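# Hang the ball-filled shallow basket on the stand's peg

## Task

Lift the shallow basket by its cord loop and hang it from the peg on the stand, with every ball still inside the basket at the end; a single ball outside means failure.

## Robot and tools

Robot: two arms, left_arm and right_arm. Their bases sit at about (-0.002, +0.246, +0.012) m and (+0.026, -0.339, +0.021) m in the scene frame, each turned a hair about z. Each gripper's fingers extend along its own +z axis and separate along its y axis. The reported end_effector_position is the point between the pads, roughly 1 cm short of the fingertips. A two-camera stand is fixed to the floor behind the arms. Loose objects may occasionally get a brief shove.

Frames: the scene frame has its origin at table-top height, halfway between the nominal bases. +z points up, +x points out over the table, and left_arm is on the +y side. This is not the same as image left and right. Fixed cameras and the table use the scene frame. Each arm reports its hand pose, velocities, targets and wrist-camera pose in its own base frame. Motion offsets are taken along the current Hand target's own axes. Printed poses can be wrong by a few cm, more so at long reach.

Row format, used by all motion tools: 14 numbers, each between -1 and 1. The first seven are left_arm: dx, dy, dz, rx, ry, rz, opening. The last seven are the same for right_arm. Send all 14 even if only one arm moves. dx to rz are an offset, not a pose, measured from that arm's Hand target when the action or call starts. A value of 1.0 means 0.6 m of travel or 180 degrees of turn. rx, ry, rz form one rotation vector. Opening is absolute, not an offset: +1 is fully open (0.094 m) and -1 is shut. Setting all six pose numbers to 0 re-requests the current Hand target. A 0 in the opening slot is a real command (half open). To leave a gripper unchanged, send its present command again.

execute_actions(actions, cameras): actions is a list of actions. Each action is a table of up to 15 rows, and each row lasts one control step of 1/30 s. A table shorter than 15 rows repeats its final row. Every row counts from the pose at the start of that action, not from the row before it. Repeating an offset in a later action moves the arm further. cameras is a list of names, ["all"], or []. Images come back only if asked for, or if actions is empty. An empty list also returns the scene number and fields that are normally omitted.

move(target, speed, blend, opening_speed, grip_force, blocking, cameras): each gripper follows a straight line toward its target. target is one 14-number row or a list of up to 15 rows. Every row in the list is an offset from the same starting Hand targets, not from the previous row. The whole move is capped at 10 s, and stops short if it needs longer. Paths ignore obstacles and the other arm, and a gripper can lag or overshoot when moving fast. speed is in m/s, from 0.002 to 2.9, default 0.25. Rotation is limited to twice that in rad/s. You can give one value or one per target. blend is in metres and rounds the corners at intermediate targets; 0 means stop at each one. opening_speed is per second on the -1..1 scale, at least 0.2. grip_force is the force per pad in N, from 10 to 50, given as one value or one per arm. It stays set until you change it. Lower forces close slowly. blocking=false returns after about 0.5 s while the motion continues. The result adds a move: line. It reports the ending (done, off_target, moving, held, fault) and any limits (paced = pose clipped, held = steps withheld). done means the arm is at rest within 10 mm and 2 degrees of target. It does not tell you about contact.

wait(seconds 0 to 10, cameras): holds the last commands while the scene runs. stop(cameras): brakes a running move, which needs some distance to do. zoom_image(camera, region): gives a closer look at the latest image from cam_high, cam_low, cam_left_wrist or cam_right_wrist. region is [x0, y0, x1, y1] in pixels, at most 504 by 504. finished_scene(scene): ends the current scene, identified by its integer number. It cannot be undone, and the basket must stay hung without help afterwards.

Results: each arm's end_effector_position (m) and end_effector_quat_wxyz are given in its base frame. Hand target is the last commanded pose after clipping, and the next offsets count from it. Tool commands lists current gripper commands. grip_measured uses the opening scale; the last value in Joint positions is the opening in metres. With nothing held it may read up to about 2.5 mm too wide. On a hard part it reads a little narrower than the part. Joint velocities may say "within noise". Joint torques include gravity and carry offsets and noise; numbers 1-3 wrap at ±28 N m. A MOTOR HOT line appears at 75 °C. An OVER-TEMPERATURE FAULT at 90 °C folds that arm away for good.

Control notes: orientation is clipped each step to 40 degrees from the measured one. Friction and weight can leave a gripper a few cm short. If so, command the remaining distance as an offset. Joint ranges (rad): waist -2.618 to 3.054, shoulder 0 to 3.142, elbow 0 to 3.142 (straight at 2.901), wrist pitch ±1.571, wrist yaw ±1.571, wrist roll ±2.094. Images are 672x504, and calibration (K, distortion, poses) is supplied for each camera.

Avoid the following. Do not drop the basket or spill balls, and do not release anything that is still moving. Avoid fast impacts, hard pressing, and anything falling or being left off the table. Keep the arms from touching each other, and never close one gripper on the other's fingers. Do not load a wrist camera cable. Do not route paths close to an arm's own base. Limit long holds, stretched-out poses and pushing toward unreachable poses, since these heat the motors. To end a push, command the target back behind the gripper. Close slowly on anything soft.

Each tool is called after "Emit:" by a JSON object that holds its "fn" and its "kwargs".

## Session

Emit:
{"fn": "execute_actions", "kwargs": {"actions": []}}

Emit:
{"fn": "zoom_image", "kwargs": {"camera": "cam_high", "region": [230, 150, 482, 369]}}

Emit:
{"fn": "zoom_image", "kwargs": {"camera": "cam_low", "region": [280, 20, 580, 290]}}

Scene clock: 0.00 s.
left_arm: end_effector_position=(+0.3926, +0.0366, +0.0943) grip_measured=+1.000 end_effector_quat_wxyz=(+0.584, -0.095, +0.804, +0.059) | right_arm: end_effector_position=(+0.4005, -0.0486, +0.1237) grip_measured=+1.000 end_effector_quat_wxyz=(+0.620, +0.127, +0.773, -0.046)
Joint positions: left_arm=[-0.007 1.566 0.342 0.901 -0.214 -0.088 0.094] | right_arm=[-0.035 1.532 0.367 0.931 0.198 0.135 0.094]
Joint velocities: within noise
Joint torques (N m): no reading
Heat: left arm: 30 °C; right arm: 30 °C.
Hand target: left_arm +0.3961, +0.0368, +0.1039; +0.596, -0.097, +0.795, +0.058 | right_arm +0.4033, -0.0489, +0.1338; +0.631, +0.128, +0.763, -0.046
Tool commands: left_gripper/opening=+1.0 right_gripper/opening=+1.0
camera_calibration:
cam_left_wrist: T_world_to_cam=[[0.155328, -0.984093, -0.0862264, -0.0144853], [-0.833697, -0.0837634, -0.545833, 0.389291], [0.529927, 0.15667, -0.833446, -0.0317], [0, 0, 0, 1]] pos_world=[0.343599, 0.0233199, 0.184819]
cam_right_wrist: T_world_to_cam=[[-0.328621, -0.924705, -0.192169, 0.109837], [-0.722932, 0.377212, -0.578861, 0.382418], [0.607764, -0.0513002, -0.792459, -0.0479178], [0, 0, 0, 1]] pos_world=[0.34168, -0.0451437, 0.204501]

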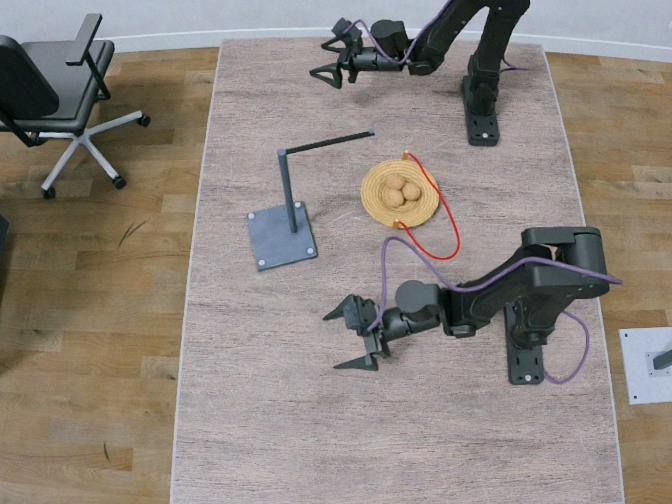

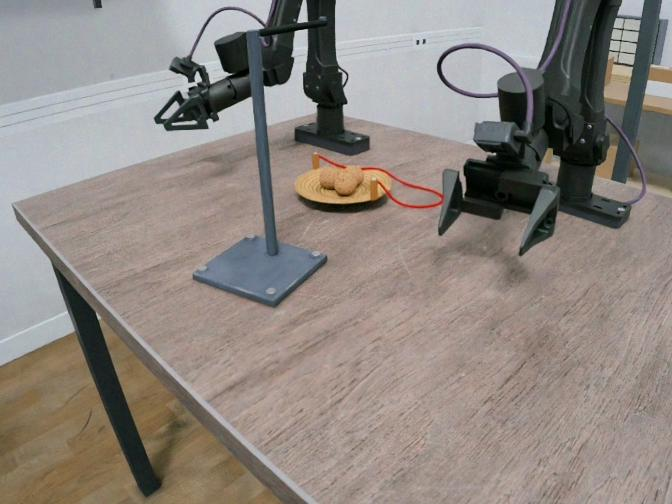

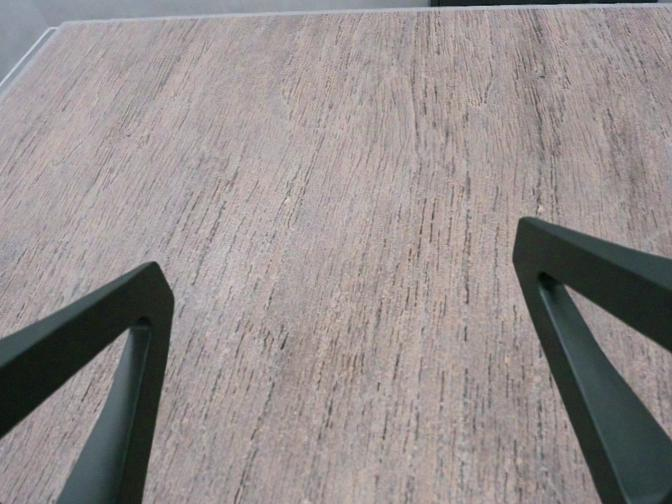

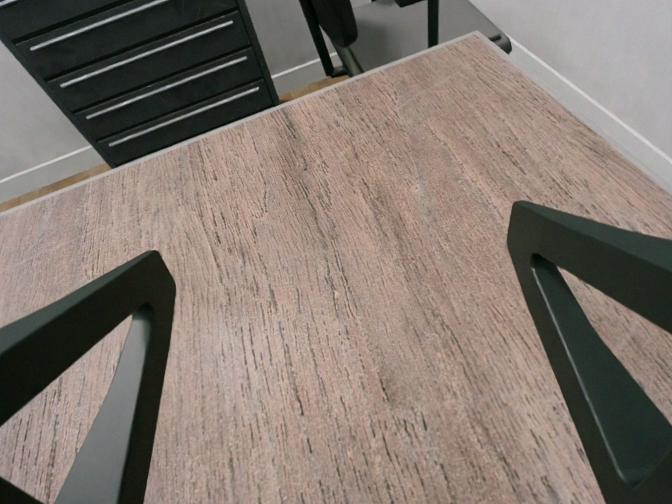

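Scaled by 2.000.

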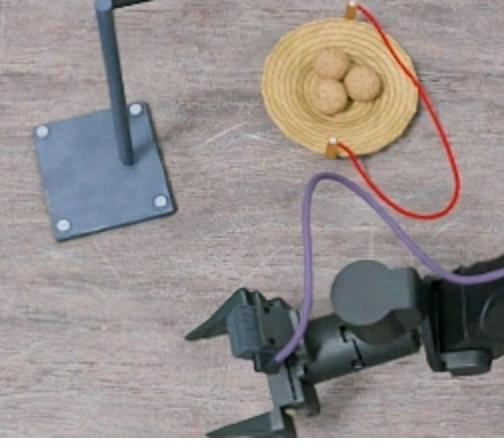

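Scaled by 1.680.

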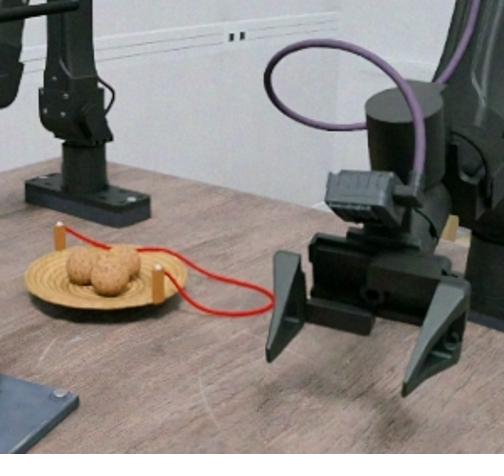

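Emit:
{"fn": "move", "kwargs": {"target": [0.1065,-0.372,-0.542,0.305,0.327,0.419,-0.2,0,0,0,0,0,0,1], "cameras": ["cam_left_wrist","cam_high"]}}

Scene clock: 6.20 s.
left_arm: end_effector_position=(+0.1226, -0.2466, +0.1350) grip_measured=-0.198 end_effector_quat_wxyz=(-0.005, +0.605, +0.796, +0.007) | right_arm: end_effector_position=(+0.4005, -0.0486, +0.1237) grip_measured=+1.000 end_effector_quat_wxyz=(+0.620, +0.127, +0.773, -0.046)
Joint positions: left_arm=[-1.118 1.598 1.369 -1.357 -0.008 0.181 0.038] | right_arm=[-0.035 1.532 0.367 0.931 0.198 0.135 0.094]
Joint torques (N m): left_arm=[-0.17 -6.13 8.4 0.32 0.08 0.08] | right_arm=[-0.05 -7.66 5.39 1.85 0.01 -0.01]
Heat: left arm: 30 °C; right arm: 31 °C.
Hand target: left_arm +0.1239, -0.2536, +0.1398; -0.001, +0.609, +0.793, +0.001 | right_arm +0.4033, -0.0489, +0.1338; +0.631, +0.128, +0.763, -0.046
Off the commanded pose: left_arm 0.009 m, 1 deg | right_arm 0.010 m, 2 deg.
move: done
camera_calibration:
cam_left_wrist: T_world_to_cam=[[-0.987722, -0.153554, 0.0287621, 0.081698], [-0.100654, 0.766303, 0.634546, 0.123199], [-0.119478, 0.62386, -0.772349, 0.376233], [0, 0, 0, 1]] pos_world=[0.138047, -0.31658, 0.210058]
Images, in order (width x height): cam_high 672x504, cam_left_wrist 672x504.

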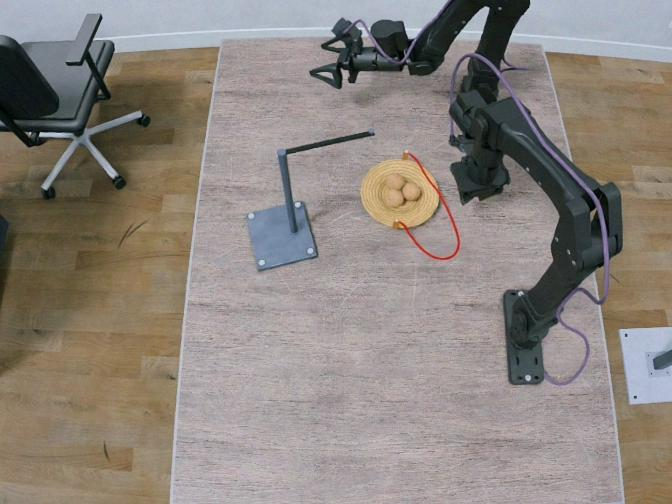

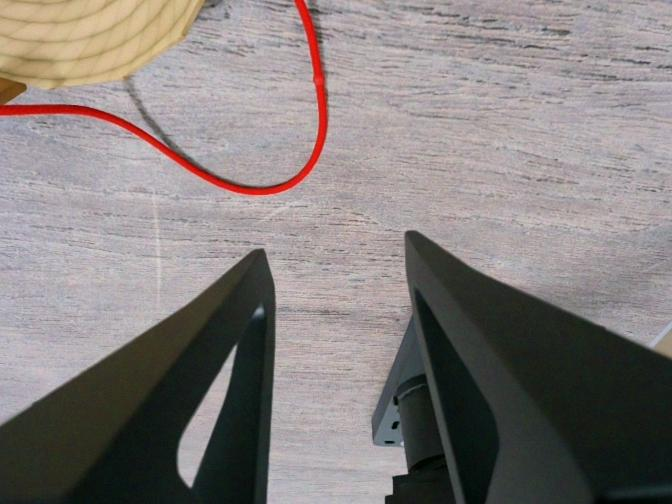

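Emit:
{"fn": "move", "kwargs": {"target": [[0.0035,0.0095,0.20,0,0,0,-0.2,0,0,0,0,0,0,1],[0.0035,0.0095,0.245,0,0,0,-0.2,0,0,0,0,0,0,1]], "speed": [0.15,0.04], "cameras": ["cam_left_wrist","cam_low"]}}

Emit:
{"fn": "zoom_image", "kwargs": {"camera": "cam_low", "region": [370, 130, 490, 230]}}

Scene clock: 10.00 s.
left_arm: end_effector_position=(+0.1275, -0.2482, -0.0013) grip_measured=-0.198 end_effector_quat_wxyz=(-0.001, +0.608, +0.794, +0.004) | right_arm: end_effector_position=(+0.4005, -0.0486, +0.1237) grip_measured=+1.000 end_effector_quat_wxyz=(+0.620, +0.127, +0.773, -0.046)
Joint positions: left_arm=[-1.104 1.739 0.959 -0.796 -0.007 0.203 0.038] | right_arm=[-0.035 1.532 0.367 0.931 0.198 0.135 0.094]
Joint torques (N m): left_arm=[0.43 -6.57 4.03 0.73 0.07 0.07] | right_arm=[-0.14 -7.76 5.48 1.82 0.01 -0.02]
Heat: left arm: 30 °C; right arm: 31 °C.
Hand target: left_arm +0.1288, -0.2499, -0.0072; -0.001, +0.609, +0.793, +0.000 | right_arm +0.4033, -0.0489, +0.1338; +0.631, +0.128, +0.763, -0.046
Off the commanded pose: left_arm 0.006 m, 0 deg | right_arm 0.010 m, 2 deg.
move: done
camera_calibration:
cam_left_wrist: T_world_to_cam=[[-0.989072, -0.145015, 0.0265961, 0.0925458], [-0.0963975, 0.772574, 0.627564, 0.212332], [-0.111554, 0.618142, -0.778111, 0.270129], [0, 0, 0, 1]] pos_world=[0.142137, -0.3176, 0.0744771]
Images, in order (width x height): cam_low 672x504, cam_left_wrist 672x504.

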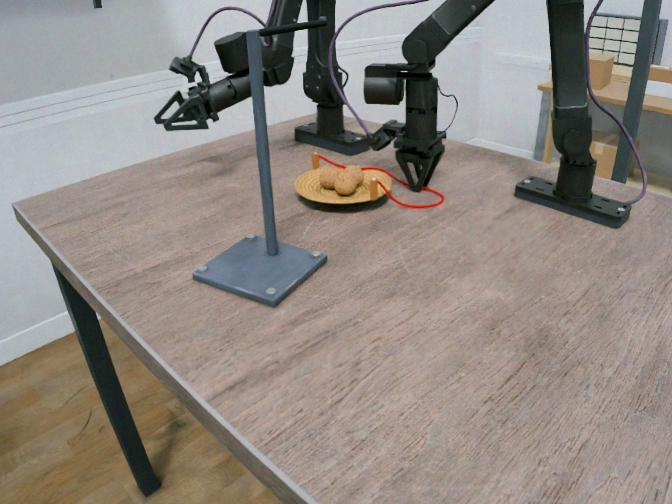

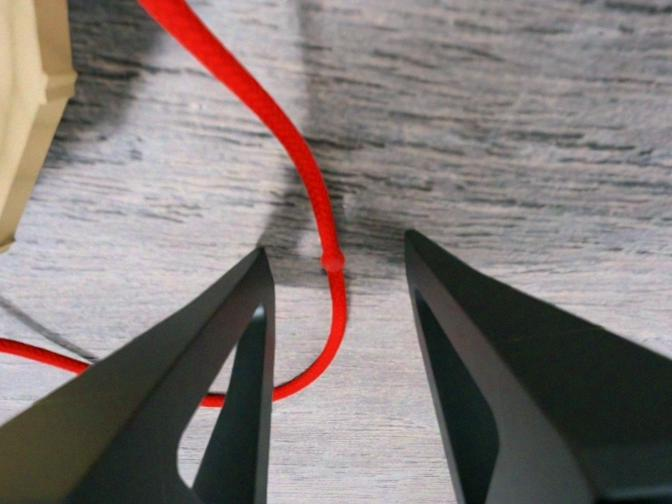

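Scaled by 4.200.

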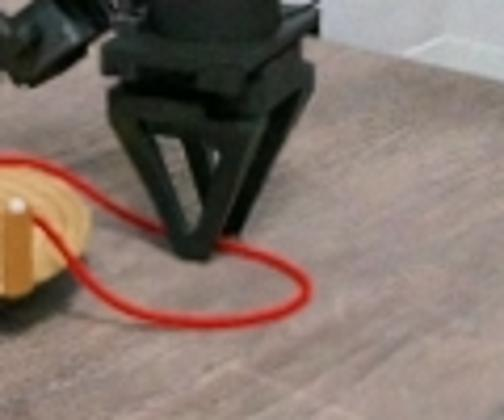

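Emit:
{"fn": "move", "kwargs": {"target": [[0,0,-0.012,0,0,0,-0.2,0,0,0,0,0,0,1],[0.027,0,-0.012,0,0,0,-0.2,0,0,0,0,0,0,1],[0.027,0,0.01,0,0,0,-0.2,0,0,0,0,0,0,1]], "speed": 0.04, "cameras": ["cam_left_wrist"]}}

Emit:
{"fn": "move", "kwargs": {"target": [0,0,0,0,0,0,-1,0,0,0,0,0,0,1], "opening_speed": 0.6, "cameras": ["cam_left_wrist"]}}

Scene clock: 12.30 s.
left_arm: end_effector_position=(+0.1257, -0.2421, -0.0026) grip_measured=-0.198 end_effector_quat_wxyz=(+0.006, +0.607, +0.794, -0.005) | right_arm: end_effector_position=(+0.4005, -0.0486, +0.1237) grip_measured=+1.000 end_effector_quat_wxyz=(+0.620, +0.127, +0.773, -0.046)
Joint positions: left_arm=[-1.093 1.702 0.909 -0.762 0.005 0.213 0.038] | right_arm=[-0.035 1.532 0.367 0.931 0.198 0.135 0.094]
Joint torques (N m): left_arm=[0.49 -6.6 1.65 0.79 -0.05 0.1] | right_arm=[0.12 -7.68 5.56 1.85 0 -0.05]
Heat: left arm: 30 °C; right arm: 31 °C.
Hand target: left_arm +0.1245, -0.2341, -0.0132; -0.001, +0.609, +0.793, +0.000 | right_arm +0.4033, -0.0489, +0.1338; +0.631, +0.128, +0.763, -0.046
Off the commanded pose: left_arm 0.013 m, 1 deg | right_arm 0.010 m, 2 deg.
move: off_target (left_arm)
camera_calibration:
cam_left_wrist: T_world_to_cam=[[-0.988829, -0.145779, 0.0310692, 0.0913987], [-0.096899, 0.787101, 0.609165, 0.211802], [-0.113258, 0.59935, -0.792435, 0.260797], [0, 0, 0, 1]] pos_world=[0.140439, -0.309694, 0.0748029]
Images, in order (width x height): cam_left_wrist 672x504.

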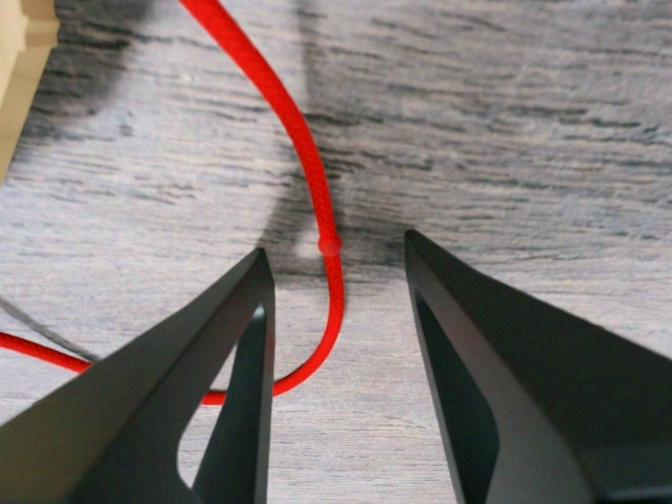

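Scene clock: 13.83 s.
left_arm: end_effector_position=(+0.1258, -0.2427, -0.0026) grip_measured=-0.897 end_effector_quat_wxyz=(+0.007, +0.608, +0.794, -0.006) | right_arm: end_effector_position=(+0.4005, -0.0486, +0.1237) grip_measured=+1.000 end_effector_quat_wxyz=(+0.620, +0.127, +0.773, -0.046)
Joint positions: left_arm=[-1.093 1.702 0.909 -0.76 0.005 0.215 0.005] | right_arm=[-0.035 1.532 0.367 0.931 0.198 0.135 0.094]
Joint torques (N m): left_arm=[0.49 -6.61 1.66 0.76 -0.05 0.08] | right_arm=[-0.09 -7.69 5.35 1.88 0.02 -0.03]
Heat: left arm: 30 °C; right arm: 31 °C.
Hand target: left_arm +0.1246, -0.2341, -0.0132; -0.001, +0.609, +0.793, +0.000 | right_arm +0.4033, -0.0489, +0.1338; +0.631, +0.128, +0.763, -0.046
Off the commanded pose: left_arm 0.014 m, 1 deg | right_arm 0.010 m, 2 deg.
move: off_target (left_arm)
camera_calibration:
cam_left_wrist: T_world_to_cam=[[-0.989064, -0.14418, 0.0310537, 0.0918647], [-0.0959061, 0.788699, 0.607252, 0.212556], [-0.112046, 0.597633, -0.793902, 0.260529], [0, 0, 0, 1]] pos_world=[0.140437, -0.310098, 0.0749067]
Images, in order (width x height): cam_left_wrist 672x504.

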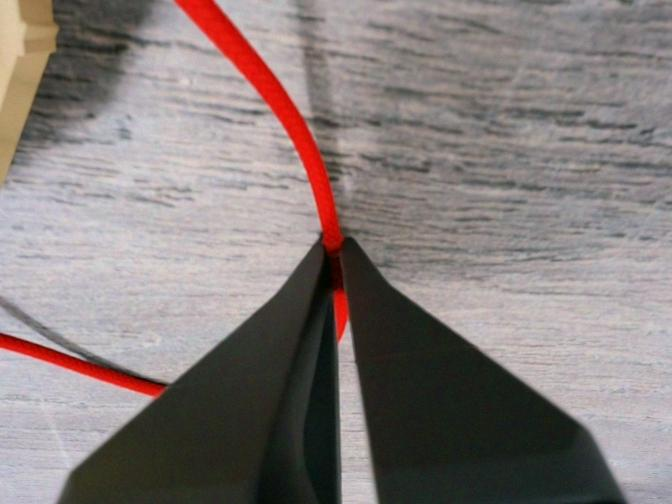

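Emit:
{"fn": "move", "kwargs": {"target": [[-0.045,0.04,-0.19,0,0,0,-1,0,0,0,0,0,0,1],[-0.224,0.164,-0.375,-0.1386,-0.0186,0.0815,-1,0,0,0,0,0,0,1]], "speed": 0.12, "blend": [0.03,0], "cameras": ["cam_high","cam_low"]}}

Emit:
{"fn": "zoom_image", "kwargs": {"camera": "cam_low", "region": [240, 0, 460, 220]}}

Emit:
{"fn": "zoom_image", "kwargs": {"camera": "cam_high", "region": [340, 110, 466, 236]}}

Scene clock: 18.10 s.
left_arm: end_effector_position=(+0.2522, -0.3334, +0.2099) grip_measured=-0.899 end_effector_quat_wxyz=(+0.149, +0.688, +0.695, +0.149) | right_arm: end_effector_position=(+0.4005, -0.0486, +0.1237) grip_measured=+1.000 end_effector_quat_wxyz=(+0.620, +0.127, +0.773, -0.046)
Joint positions: left_arm=[-1.084 1.981 2.073 -1.456 -0.375 0.516 0.005] | right_arm=[-0.035 1.532 0.367 0.931 0.198 0.135 0.094]
Joint torques (N m): left_arm=[-0.47 -9.18 8.4 0.75 -0.31 0.05] | right_arm=[0.1 -7.69 5.41 1.83 0.02 -0.04]
Heat: left arm: 31 °C; right arm: 32 °C.
Hand target: left_arm +0.2545, -0.3390, +0.2115; +0.153, +0.690, +0.690, +0.154 | right_arm +0.4033, -0.0489, +0.1338; +0.631, +0.128, +0.763, -0.046
Off the commanded pose: left_arm 0.006 m, 1 deg | right_arm 0.010 m, 2 deg.
move: done
Images, in order (width x height): cam_high 672x504, cam_low 672x504.

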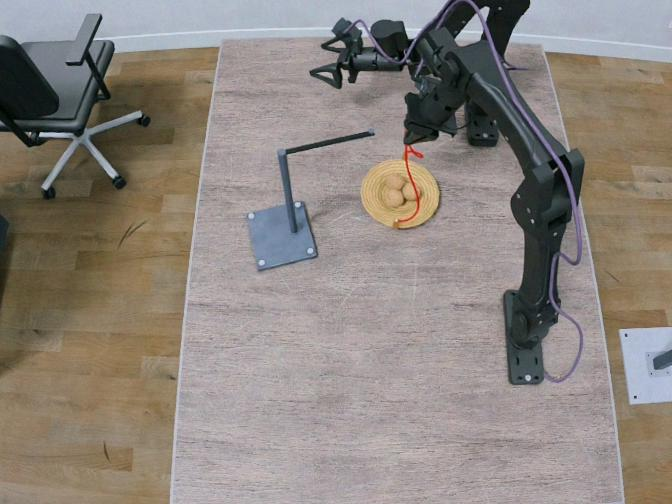

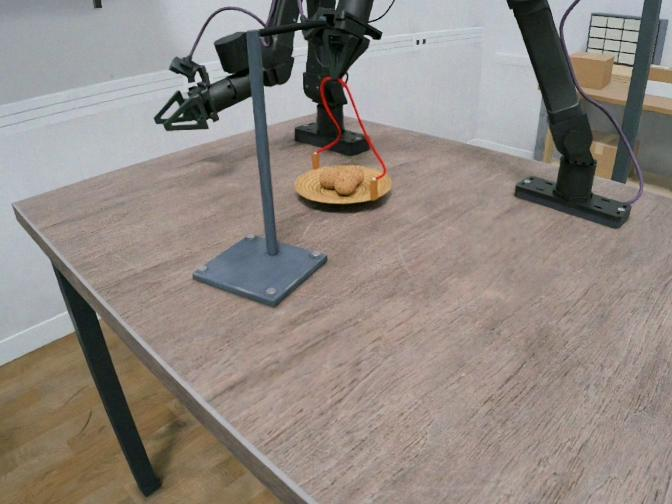

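Scaled by 2.291.

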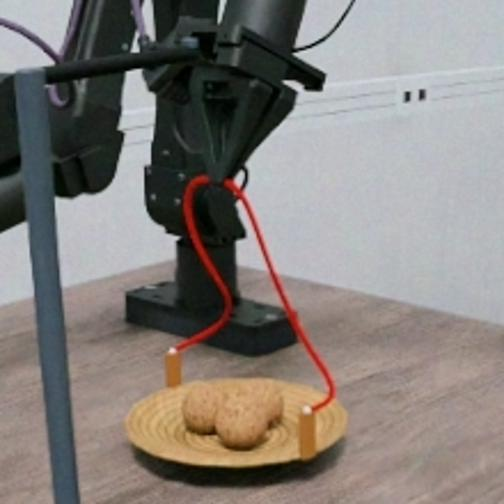

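Scaled by 4.000.

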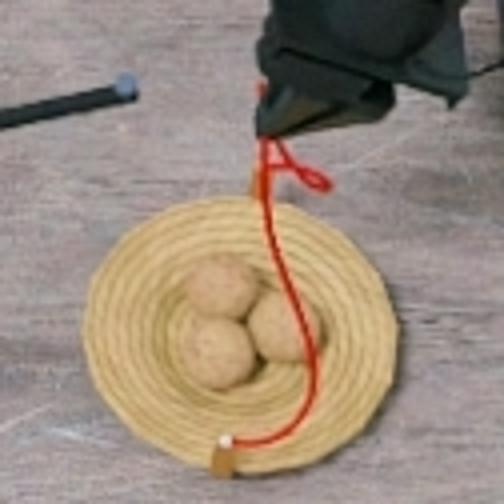

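Emit:
{"fn": "move", "kwargs": {"target": [0,0.024,-0.053,0,0,0,-1,0,0,0,0,0,0,1], "speed": 0.05, "cameras": ["cam_high","cam_low"]}}

Emit:
{"fn": "zoom_image", "kwargs": {"camera": "cam_low", "region": [240, 0, 460, 220]}}

Emit:
{"fn": "zoom_image", "kwargs": {"camera": "cam_high", "region": [340, 110, 466, 236]}}

Scene clock: 19.37 s.
left_arm: end_effector_position=(+0.2530, -0.3355, +0.2390) grip_measured=-0.899 end_effector_quat_wxyz=(+0.163, +0.690, +0.690, +0.147) | right_arm: end_effector_position=(+0.4005, -0.0486, +0.1237) grip_measured=+1.000 end_effector_quat_wxyz=(+0.620, +0.127, +0.773, -0.046)
Joint positions: left_arm=[-1.086 2.015 2.241 -1.559 -0.378 0.53 0.005] | right_arm=[-0.035 1.532 0.367 0.931 0.198 0.135 0.094]
Joint torques (N m): left_arm=[-0.47 -10.55 7.98 0.81 -0.3 0.04] | right_arm=[0.13 -7.72 5.27 1.87 0.06 -0.04]
Heat: left arm: 31 °C; right arm: 32 °C.
Hand target: left_arm +0.2541, -0.3390, +0.2464; +0.153, +0.690, +0.690, +0.154 | right_arm +0.4033, -0.0489, +0.1338; +0.631, +0.128, +0.763, -0.046
Off the commanded pose: left_arm 0.008 m, 1 deg | right_arm 0.010 m, 2 deg.
joint sent to its limit (left arm) — joint 4 (wrist pitch), lower limit. The joint targets still meet the commanded pose.
move: done
Images, in order (width x height): cam_high 672x504, cam_low 672x504.

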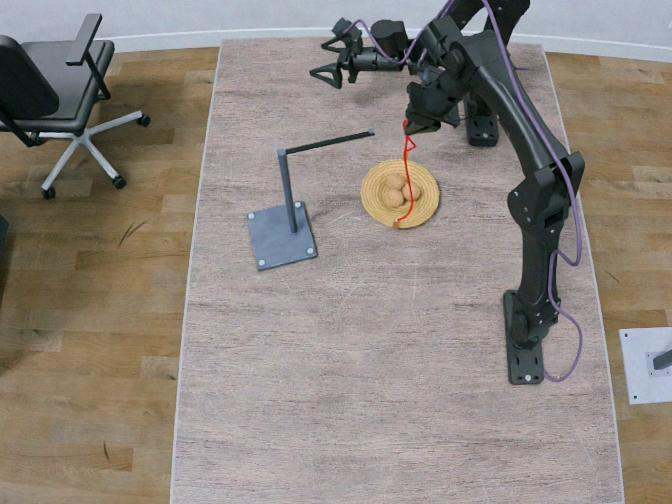

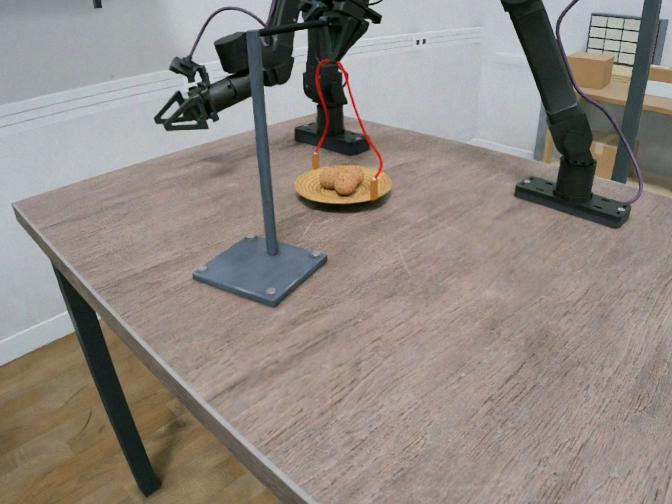

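Scaled by 2.291.

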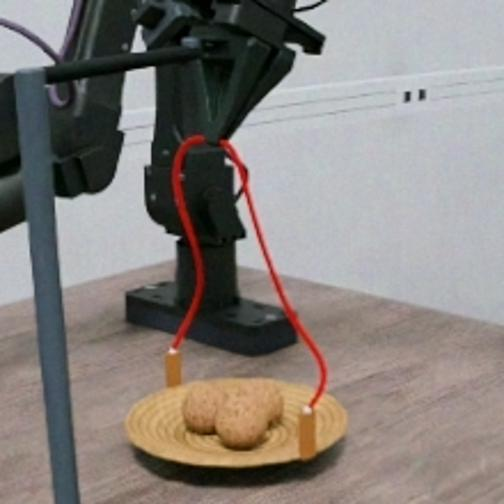

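Scaled by 4.000.

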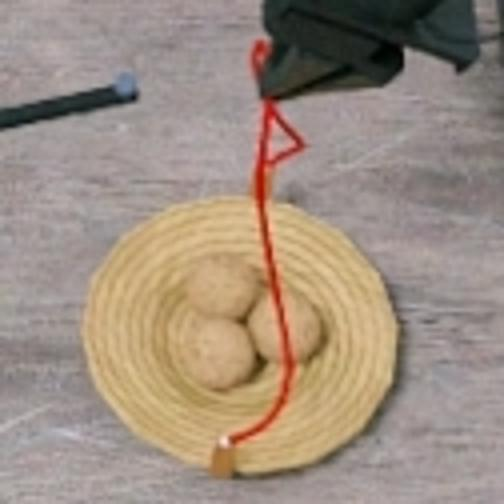

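Emit:
{"fn": "move", "kwargs": {"target": [0,0.015,-0.032,-0.06,0,0,-1,0,0,0,0,0,0,1], "speed": 0.02, "cameras": ["cam_high","cam_low"]}}

Emit:
{"fn": "zoom_image", "kwargs": {"camera": "cam_low", "region": [240, 0, 460, 220]}}

Emit:
{"fn": "zoom_image", "kwargs": {"camera": "cam_high", "region": [340, 110, 466, 236]}}

Scene clock: 24.27 s.
left_arm: end_effector_position=(+0.2535, -0.3378, +0.2526) grip_measured=-0.899 end_effector_quat_wxyz=(+0.194, +0.683, +0.669, +0.220) | right_arm: end_effector_position=(+0.4005, -0.0486, +0.1237) grip_measured=+1.000 end_effector_quat_wxyz=(+0.620, +0.127, +0.773, -0.046)
Joint positions: left_arm=[-1.155 2.015 2.241 -1.559 -0.552 0.504 0.005] | right_arm=[-0.035 1.532 0.367 0.931 0.198 0.135 0.094]
Joint torques (N m): left_arm=[-0.46 -12.23 7.6 0.84 -0.42 -0.13] | right_arm=[-0.1 -7.69 5.59 1.84 0.05 -0.03]
Heat: left arm: 31 °C; right arm: 32 °C.
Hand target: left_arm +0.2541, -0.3390, +0.2676; +0.218, +0.672, +0.673, +0.218 | right_arm +0.4033, -0.0489, +0.1338; +0.631, +0.128, +0.763, -0.046
Off the commanded pose: left_arm 0.015 m, 3 deg | right_arm 0.010 m, 2 deg.
move: off_target (left_arm)
Images, in order (width x height): cam_high 672x504, cam_low 672x504.

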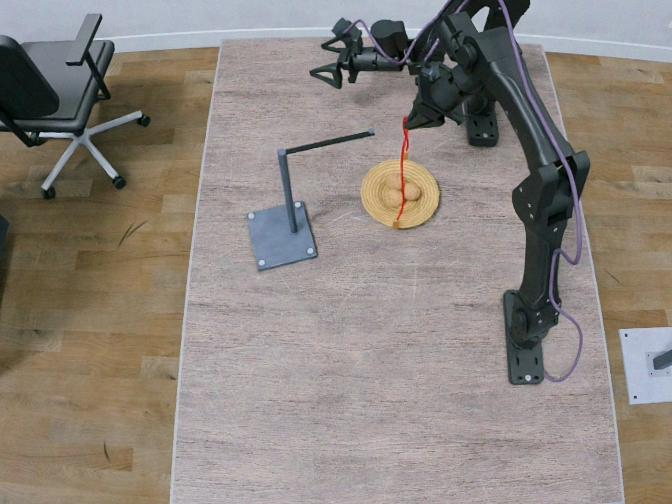

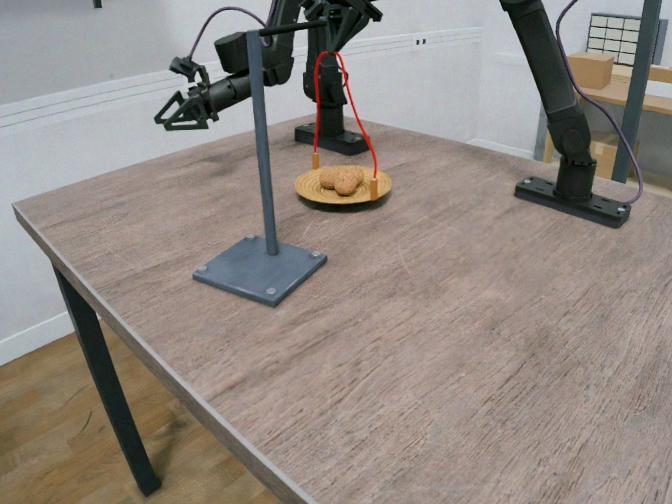

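Scaled by 2.291.

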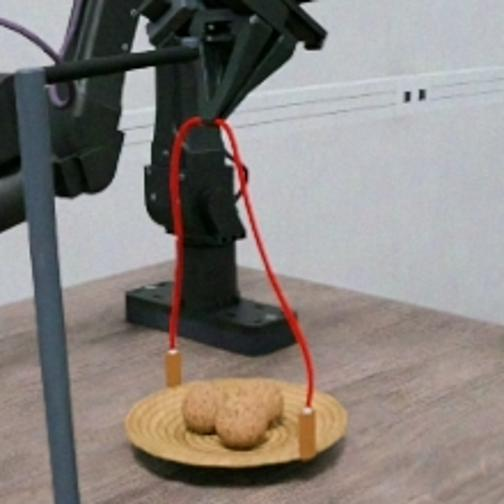

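Scaled by 4.000.

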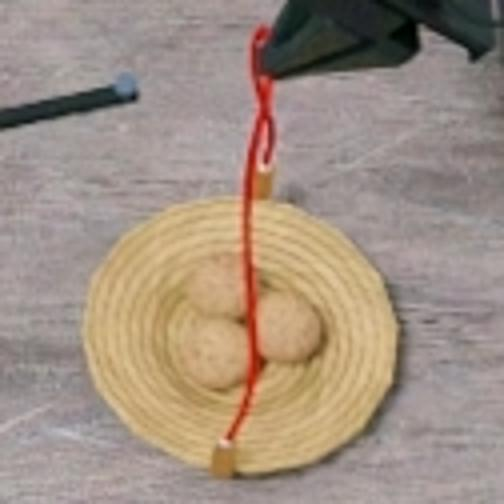

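Emit:
{"fn": "move", "kwargs": {"target": [0,0.034,-0.047,-0.05,0,0,-1,0,0,0,0,0,0,1], "speed": 0.02, "cameras": ["cam_high","cam_low"]}}

Emit:
{"fn": "zoom_image", "kwargs": {"camera": "cam_low", "region": [240, 0, 460, 220]}}

Emit:
{"fn": "zoom_image", "kwargs": {"camera": "cam_high", "region": [340, 110, 466, 236]}}

Scene clock: 28.77 s.
left_arm: end_effector_position=(+0.2523, -0.3418, +0.2738) grip_measured=-0.899 end_effector_quat_wxyz=(+0.230, +0.674, +0.647, +0.271) | right_arm: end_effector_position=(+0.4005, -0.0486, +0.1237) grip_measured=+1.000 end_effector_quat_wxyz=(+0.620, +0.127, +0.773, -0.046)
Joint positions: left_arm=[-1.21 2.015 2.269 -1.567 -0.687 0.494 0.005] | right_arm=[-0.035 1.532 0.367 0.931 0.198 0.135 0.094]
Joint torques (N m): left_arm=[-0.47 -14.04 8.53 0.89 -0.7 -0.14] | right_arm=[-0.02 -7.61 5.53 1.87 0.03 0.02]
Heat: left arm: 31 °C; right arm: 32 °C.
Hand target: left_arm +0.2540, -0.3390, +0.3024; +0.270, +0.653, +0.654, +0.270 | right_arm +0.4033, -0.0489, +0.1338; +0.631, +0.128, +0.763, -0.046
Off the commanded pose: left_arm 0.029 m, 5 deg | right_arm 0.010 m, 2 deg.
joint read past its limit (left arm) — joint 4 (wrist pitch), lower limit.
joint sent to its limit (left arm) — joint 4 (wrist pitch), lower limit. The joint targets still meet the commanded pose.
move: off_target (left_arm)
Images, in order (width x height): cam_high 672x504, cam_low 672x504.

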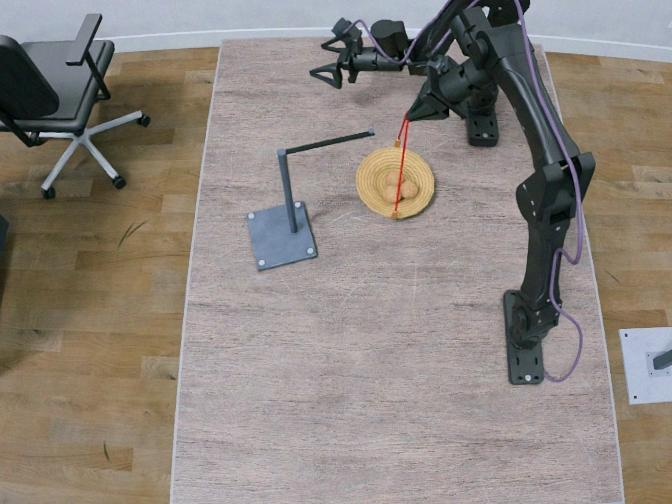

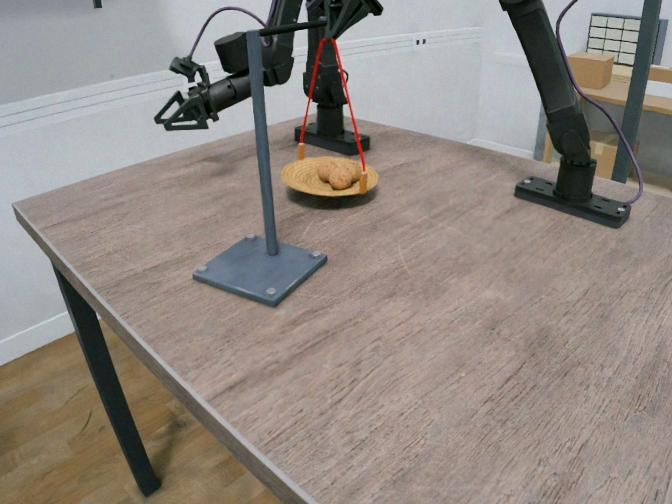

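Scaled by 2.291.

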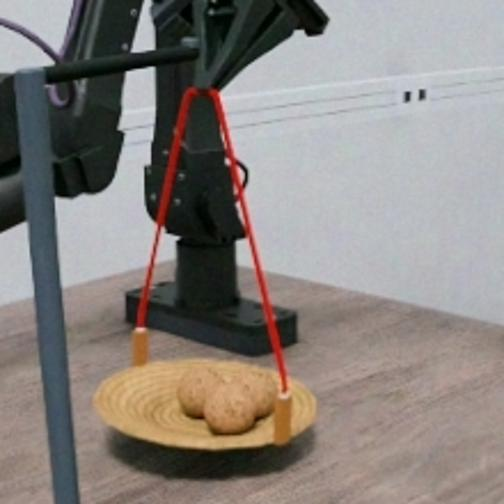

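Scaled by 4.000.

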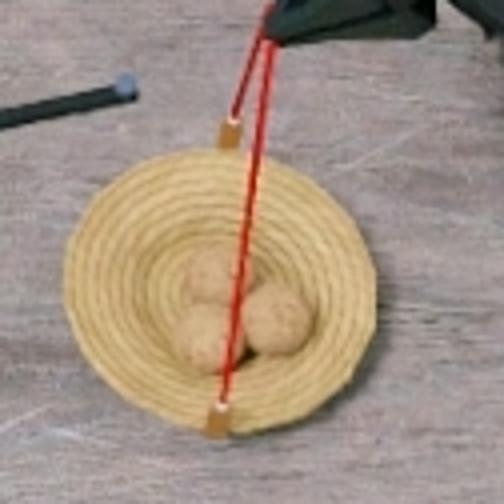

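Emit:
{"fn": "move", "kwargs": {"target": [0,0.112,-0.112,0,0,0,-1,0,0,0,0,0,0,1], "speed": 0.05, "cameras": ["cam_high","cam_low","cam_left_wrist"]}}

Scene clock: 31.47 s.
left_arm: end_effector_position=(+0.2567, -0.3503, +0.3625) grip_measured=-0.899 end_effector_quat_wxyz=(+0.336, +0.675, +0.602, +0.261) | right_arm: end_effector_position=(+0.4005, -0.0486, +0.1237) grip_measured=+1.000 end_effector_quat_wxyz=(+0.620, +0.127, +0.773, -0.046)
Joint positions: left_arm=[-1.22 2.015 2.572 -1.577 -0.727 0.678 0.005] | right_arm=[-0.035 1.532 0.367 0.931 0.198 0.135 0.094]
Joint torques (N m): left_arm=[-0.5 -14.58 7.49 1.43 -0.64 0.01] | right_arm=[0.06 -7.65 5.38 1.92 0.08 -0.11]
Heat: left arm: 32 °C; right arm: 32 °C.
Hand target: left_arm +0.2543, -0.3390, +0.3974; +0.270, +0.653, +0.654, +0.270 | right_arm +0.4033, -0.0489, +0.1338; +0.631, +0.128, +0.763, -0.046
Off the commanded pose: left_arm 0.037 m, 10 deg | right_arm 0.010 m, 2 deg.
joint read past its limit (left arm) — joint 4 (wrist pitch), lower limit.
joint sent to its limit (left arm) — joint 4 (wrist pitch), lower limit. The joint targets are off in orientation, not in position.
move: off_target (left_arm)
camera_calibration:
cam_left_wrist: T_world_to_cam=[[-0.640312, 0.168736, -0.749353, 0.49738], [-0.293437, 0.847844, 0.441652, 0.219636], [0.709856, 0.502682, -0.493371, 0.276216], [0, 0, 0, 1]] pos_world=[0.186853, -0.408992, 0.411987]
Images, in order (width x height): cam_high 672x504, cam_low 672x504, cam_left_wrist 672x504.

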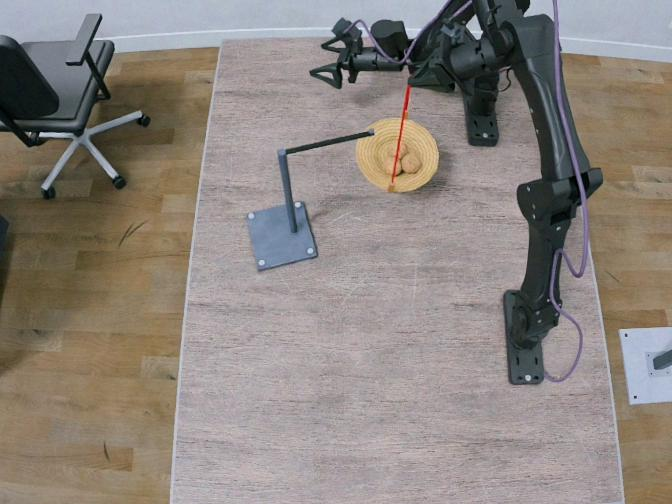

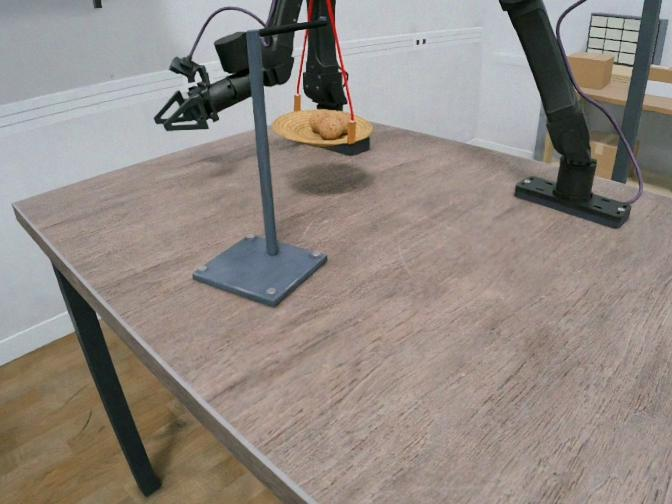

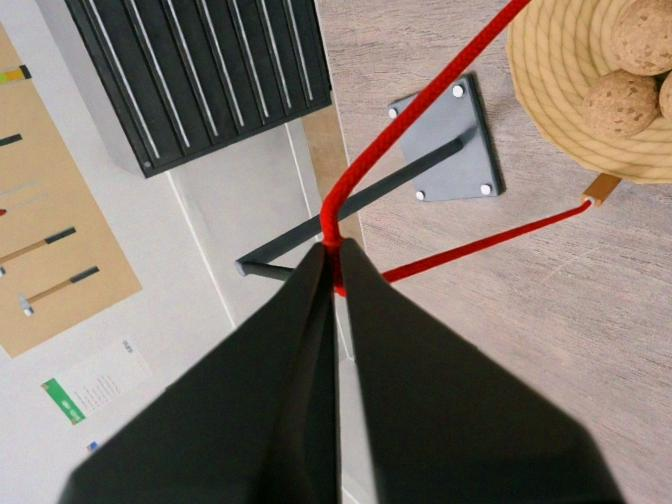

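Emit:
{"fn": "move", "kwargs": {"target": [0.025,0.014,0.014,0,0,0,-1,0,0,0,0,0,0,1], "speed": 0.04, "cameras": ["cam_high","cam_left_wrist"]}}

Emit:
{"fn": "zoom_image", "kwargs": {"camera": "cam_high", "region": [270, 60, 470, 240]}}

Scene clock: 35.03 s.
left_arm: end_effector_position=(+0.2684, -0.3415, +0.3616) grip_measured=-0.899 end_effector_quat_wxyz=(+0.327, +0.675, +0.604, +0.269) | right_arm: end_effector_position=(+0.4005, -0.0486, +0.1237) grip_measured=+1.000 end_effector_quat_wxyz=(+0.620, +0.127, +0.773, -0.046)
Joint positions: left_arm=[-1.184 2.015 2.572 -1.577 -0.718 0.71 0.005] | right_arm=[-0.035 1.532 0.367 0.931 0.198 0.135 0.094]
Joint torques (N m): left_arm=[0.4 -16.25 5.87 1.43 -0.52 -0.02] | right_arm=[-0.06 -7.66 5.46 1.86 0.05 -0.04]
Heat: left arm: 32 °C; right arm: 33 °C.
Hand target: left_arm +0.2663, -0.3239, +0.3974; +0.269, +0.653, +0.654, +0.270 | right_arm +0.4033, -0.0489, +0.1338; +0.631, +0.128, +0.763, -0.046
Off the commanded pose: left_arm 0.040 m, 9 deg | right_arm 0.010 m, 2 deg.
joint read past its limit (left arm) — joint 4 (wrist pitch), lower limit.
joint sent to its limit (left arm) — joint 4 (wrist pitch), lower limit. The joint targets are off in orientation, not in position.
move: off_target (left_arm)
camera_calibration:
cam_left_wrist: T_world_to_cam=[[-0.644395, 0.17764, -0.743773, 0.504955], [-0.302075, 0.834404, 0.461, 0.206757], [0.702499, 0.521741, -0.484025, 0.268137], [0, 0, 0, 1]] pos_world=[0.19948, -0.402118, 0.410042]
Images, in order (width x height): cam_high 672x504, cam_left_wrist 672x504.

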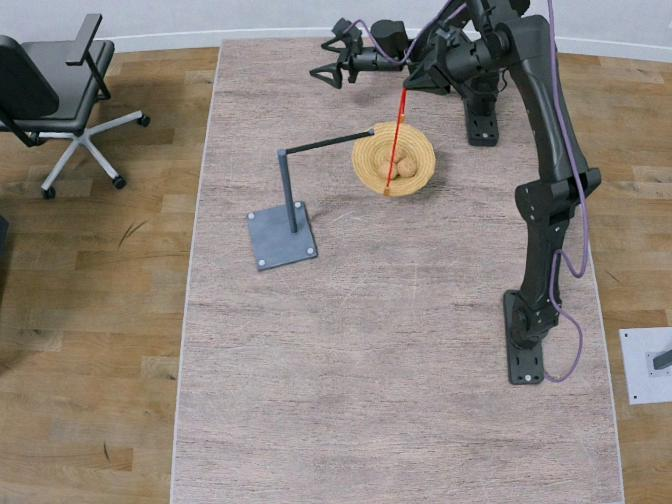

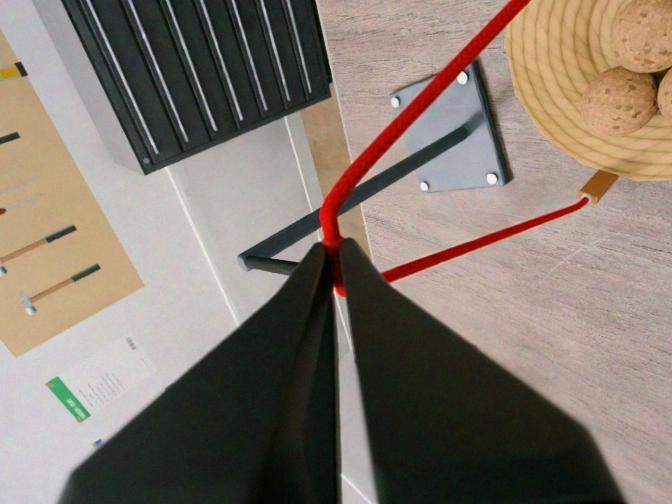

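Scaled by 2.520.

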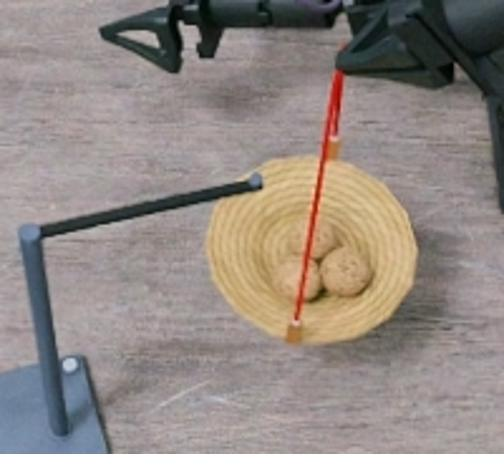

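Emit:
{"fn": "move", "kwargs": {"target": [0.033,0.037,0.037,0,0,0,-1,0,0,0,0,0,0,1], "speed": 0.04, "cameras": ["cam_high","cam_left_wrist","cam_low"]}}

Emit:
{"fn": "zoom_image", "kwargs": {"camera": "cam_high", "region": [270, 60, 470, 240]}}

Scene clock: 38.40 s.
left_arm: end_effector_position=(+0.2990, -0.3162, +0.3640) grip_measured=-0.899 end_effector_quat_wxyz=(+0.310, +0.673, +0.614, +0.274) | right_arm: end_effector_position=(+0.4005, -0.0486, +0.1237) grip_measured=+1.000 end_effector_quat_wxyz=(+0.620, +0.127, +0.773, -0.046)
Joint positions: left_arm=[-1.076 2.015 2.597 -1.578 -0.669 0.791 0.005] | right_arm=[-0.035 1.532 0.367 0.931 0.198 0.135 0.094]
Joint torques (N m): left_arm=[0.39 -14.41 7.47 1.48 -0.44 0.03] | right_arm=[-0.02 -7.65 5.39 1.93 0.03 -0.05]
Heat: left arm: 33 °C; right arm: 33 °C.
Hand target: left_arm +0.2976, -0.3041, +0.3974; +0.270, +0.653, +0.654, +0.270 | right_arm +0.4033, -0.0489, +0.1338; +0.631, +0.128, +0.763, -0.046
Off the commanded pose: left_arm 0.035 m, 7 deg | right_arm 0.010 m, 2 deg.
joint read past its limit (left arm) — joint 4 (wrist pitch), lower limit.
joint sent to its limit (left arm) — joint 4 (wrist pitch), lower limit. The joint targets are off in orientation, not in position.
move: off_target (left_arm)
camera_calibration:
cam_left_wrist: T_world_to_cam=[[-0.66333, 0.174287, -0.727748, 0.520709], [-0.317148, 0.815369, 0.484345, 0.183782], [0.677799, 0.552084, -0.485584, 0.252169], [0, 0, 0, 1]] pos_world=[0.232768, -0.379822, 0.41238]
Images, in order (width x height): cam_high 672x504, cam_low 672x504, cam_left_wrist 672x504.

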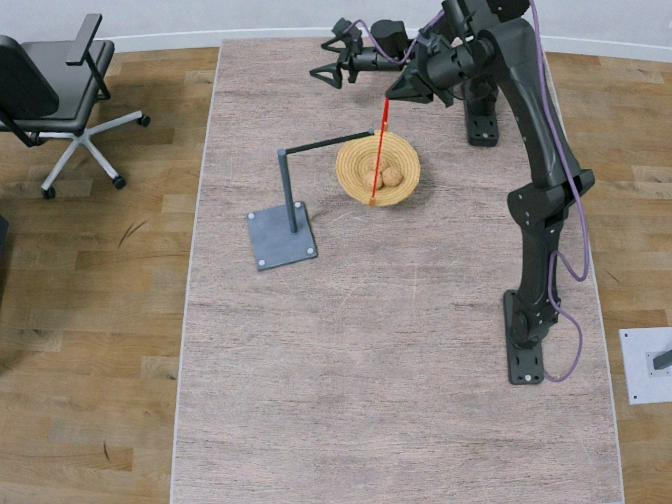

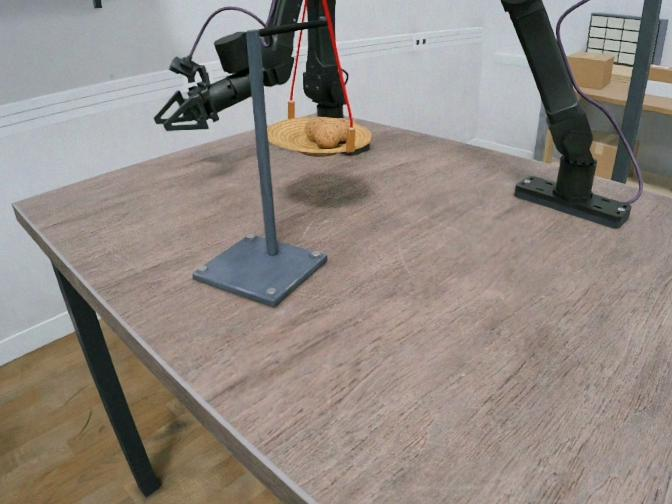

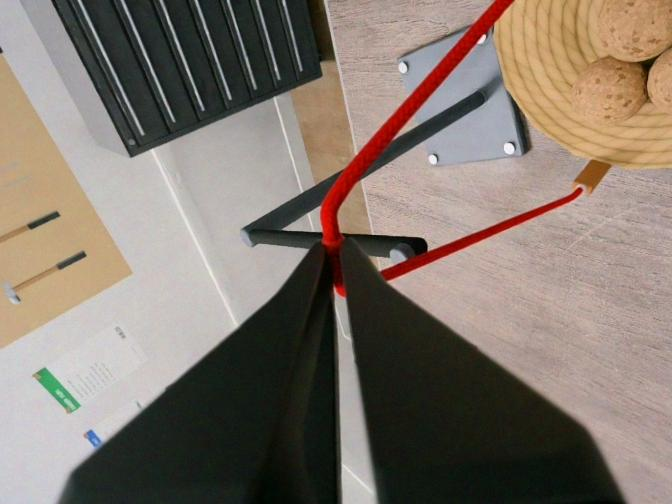

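Scaled by 2.520.

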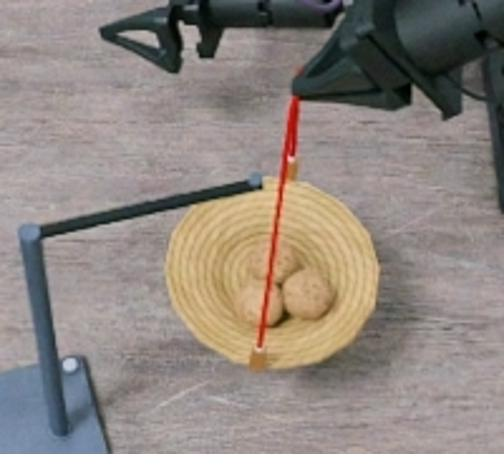

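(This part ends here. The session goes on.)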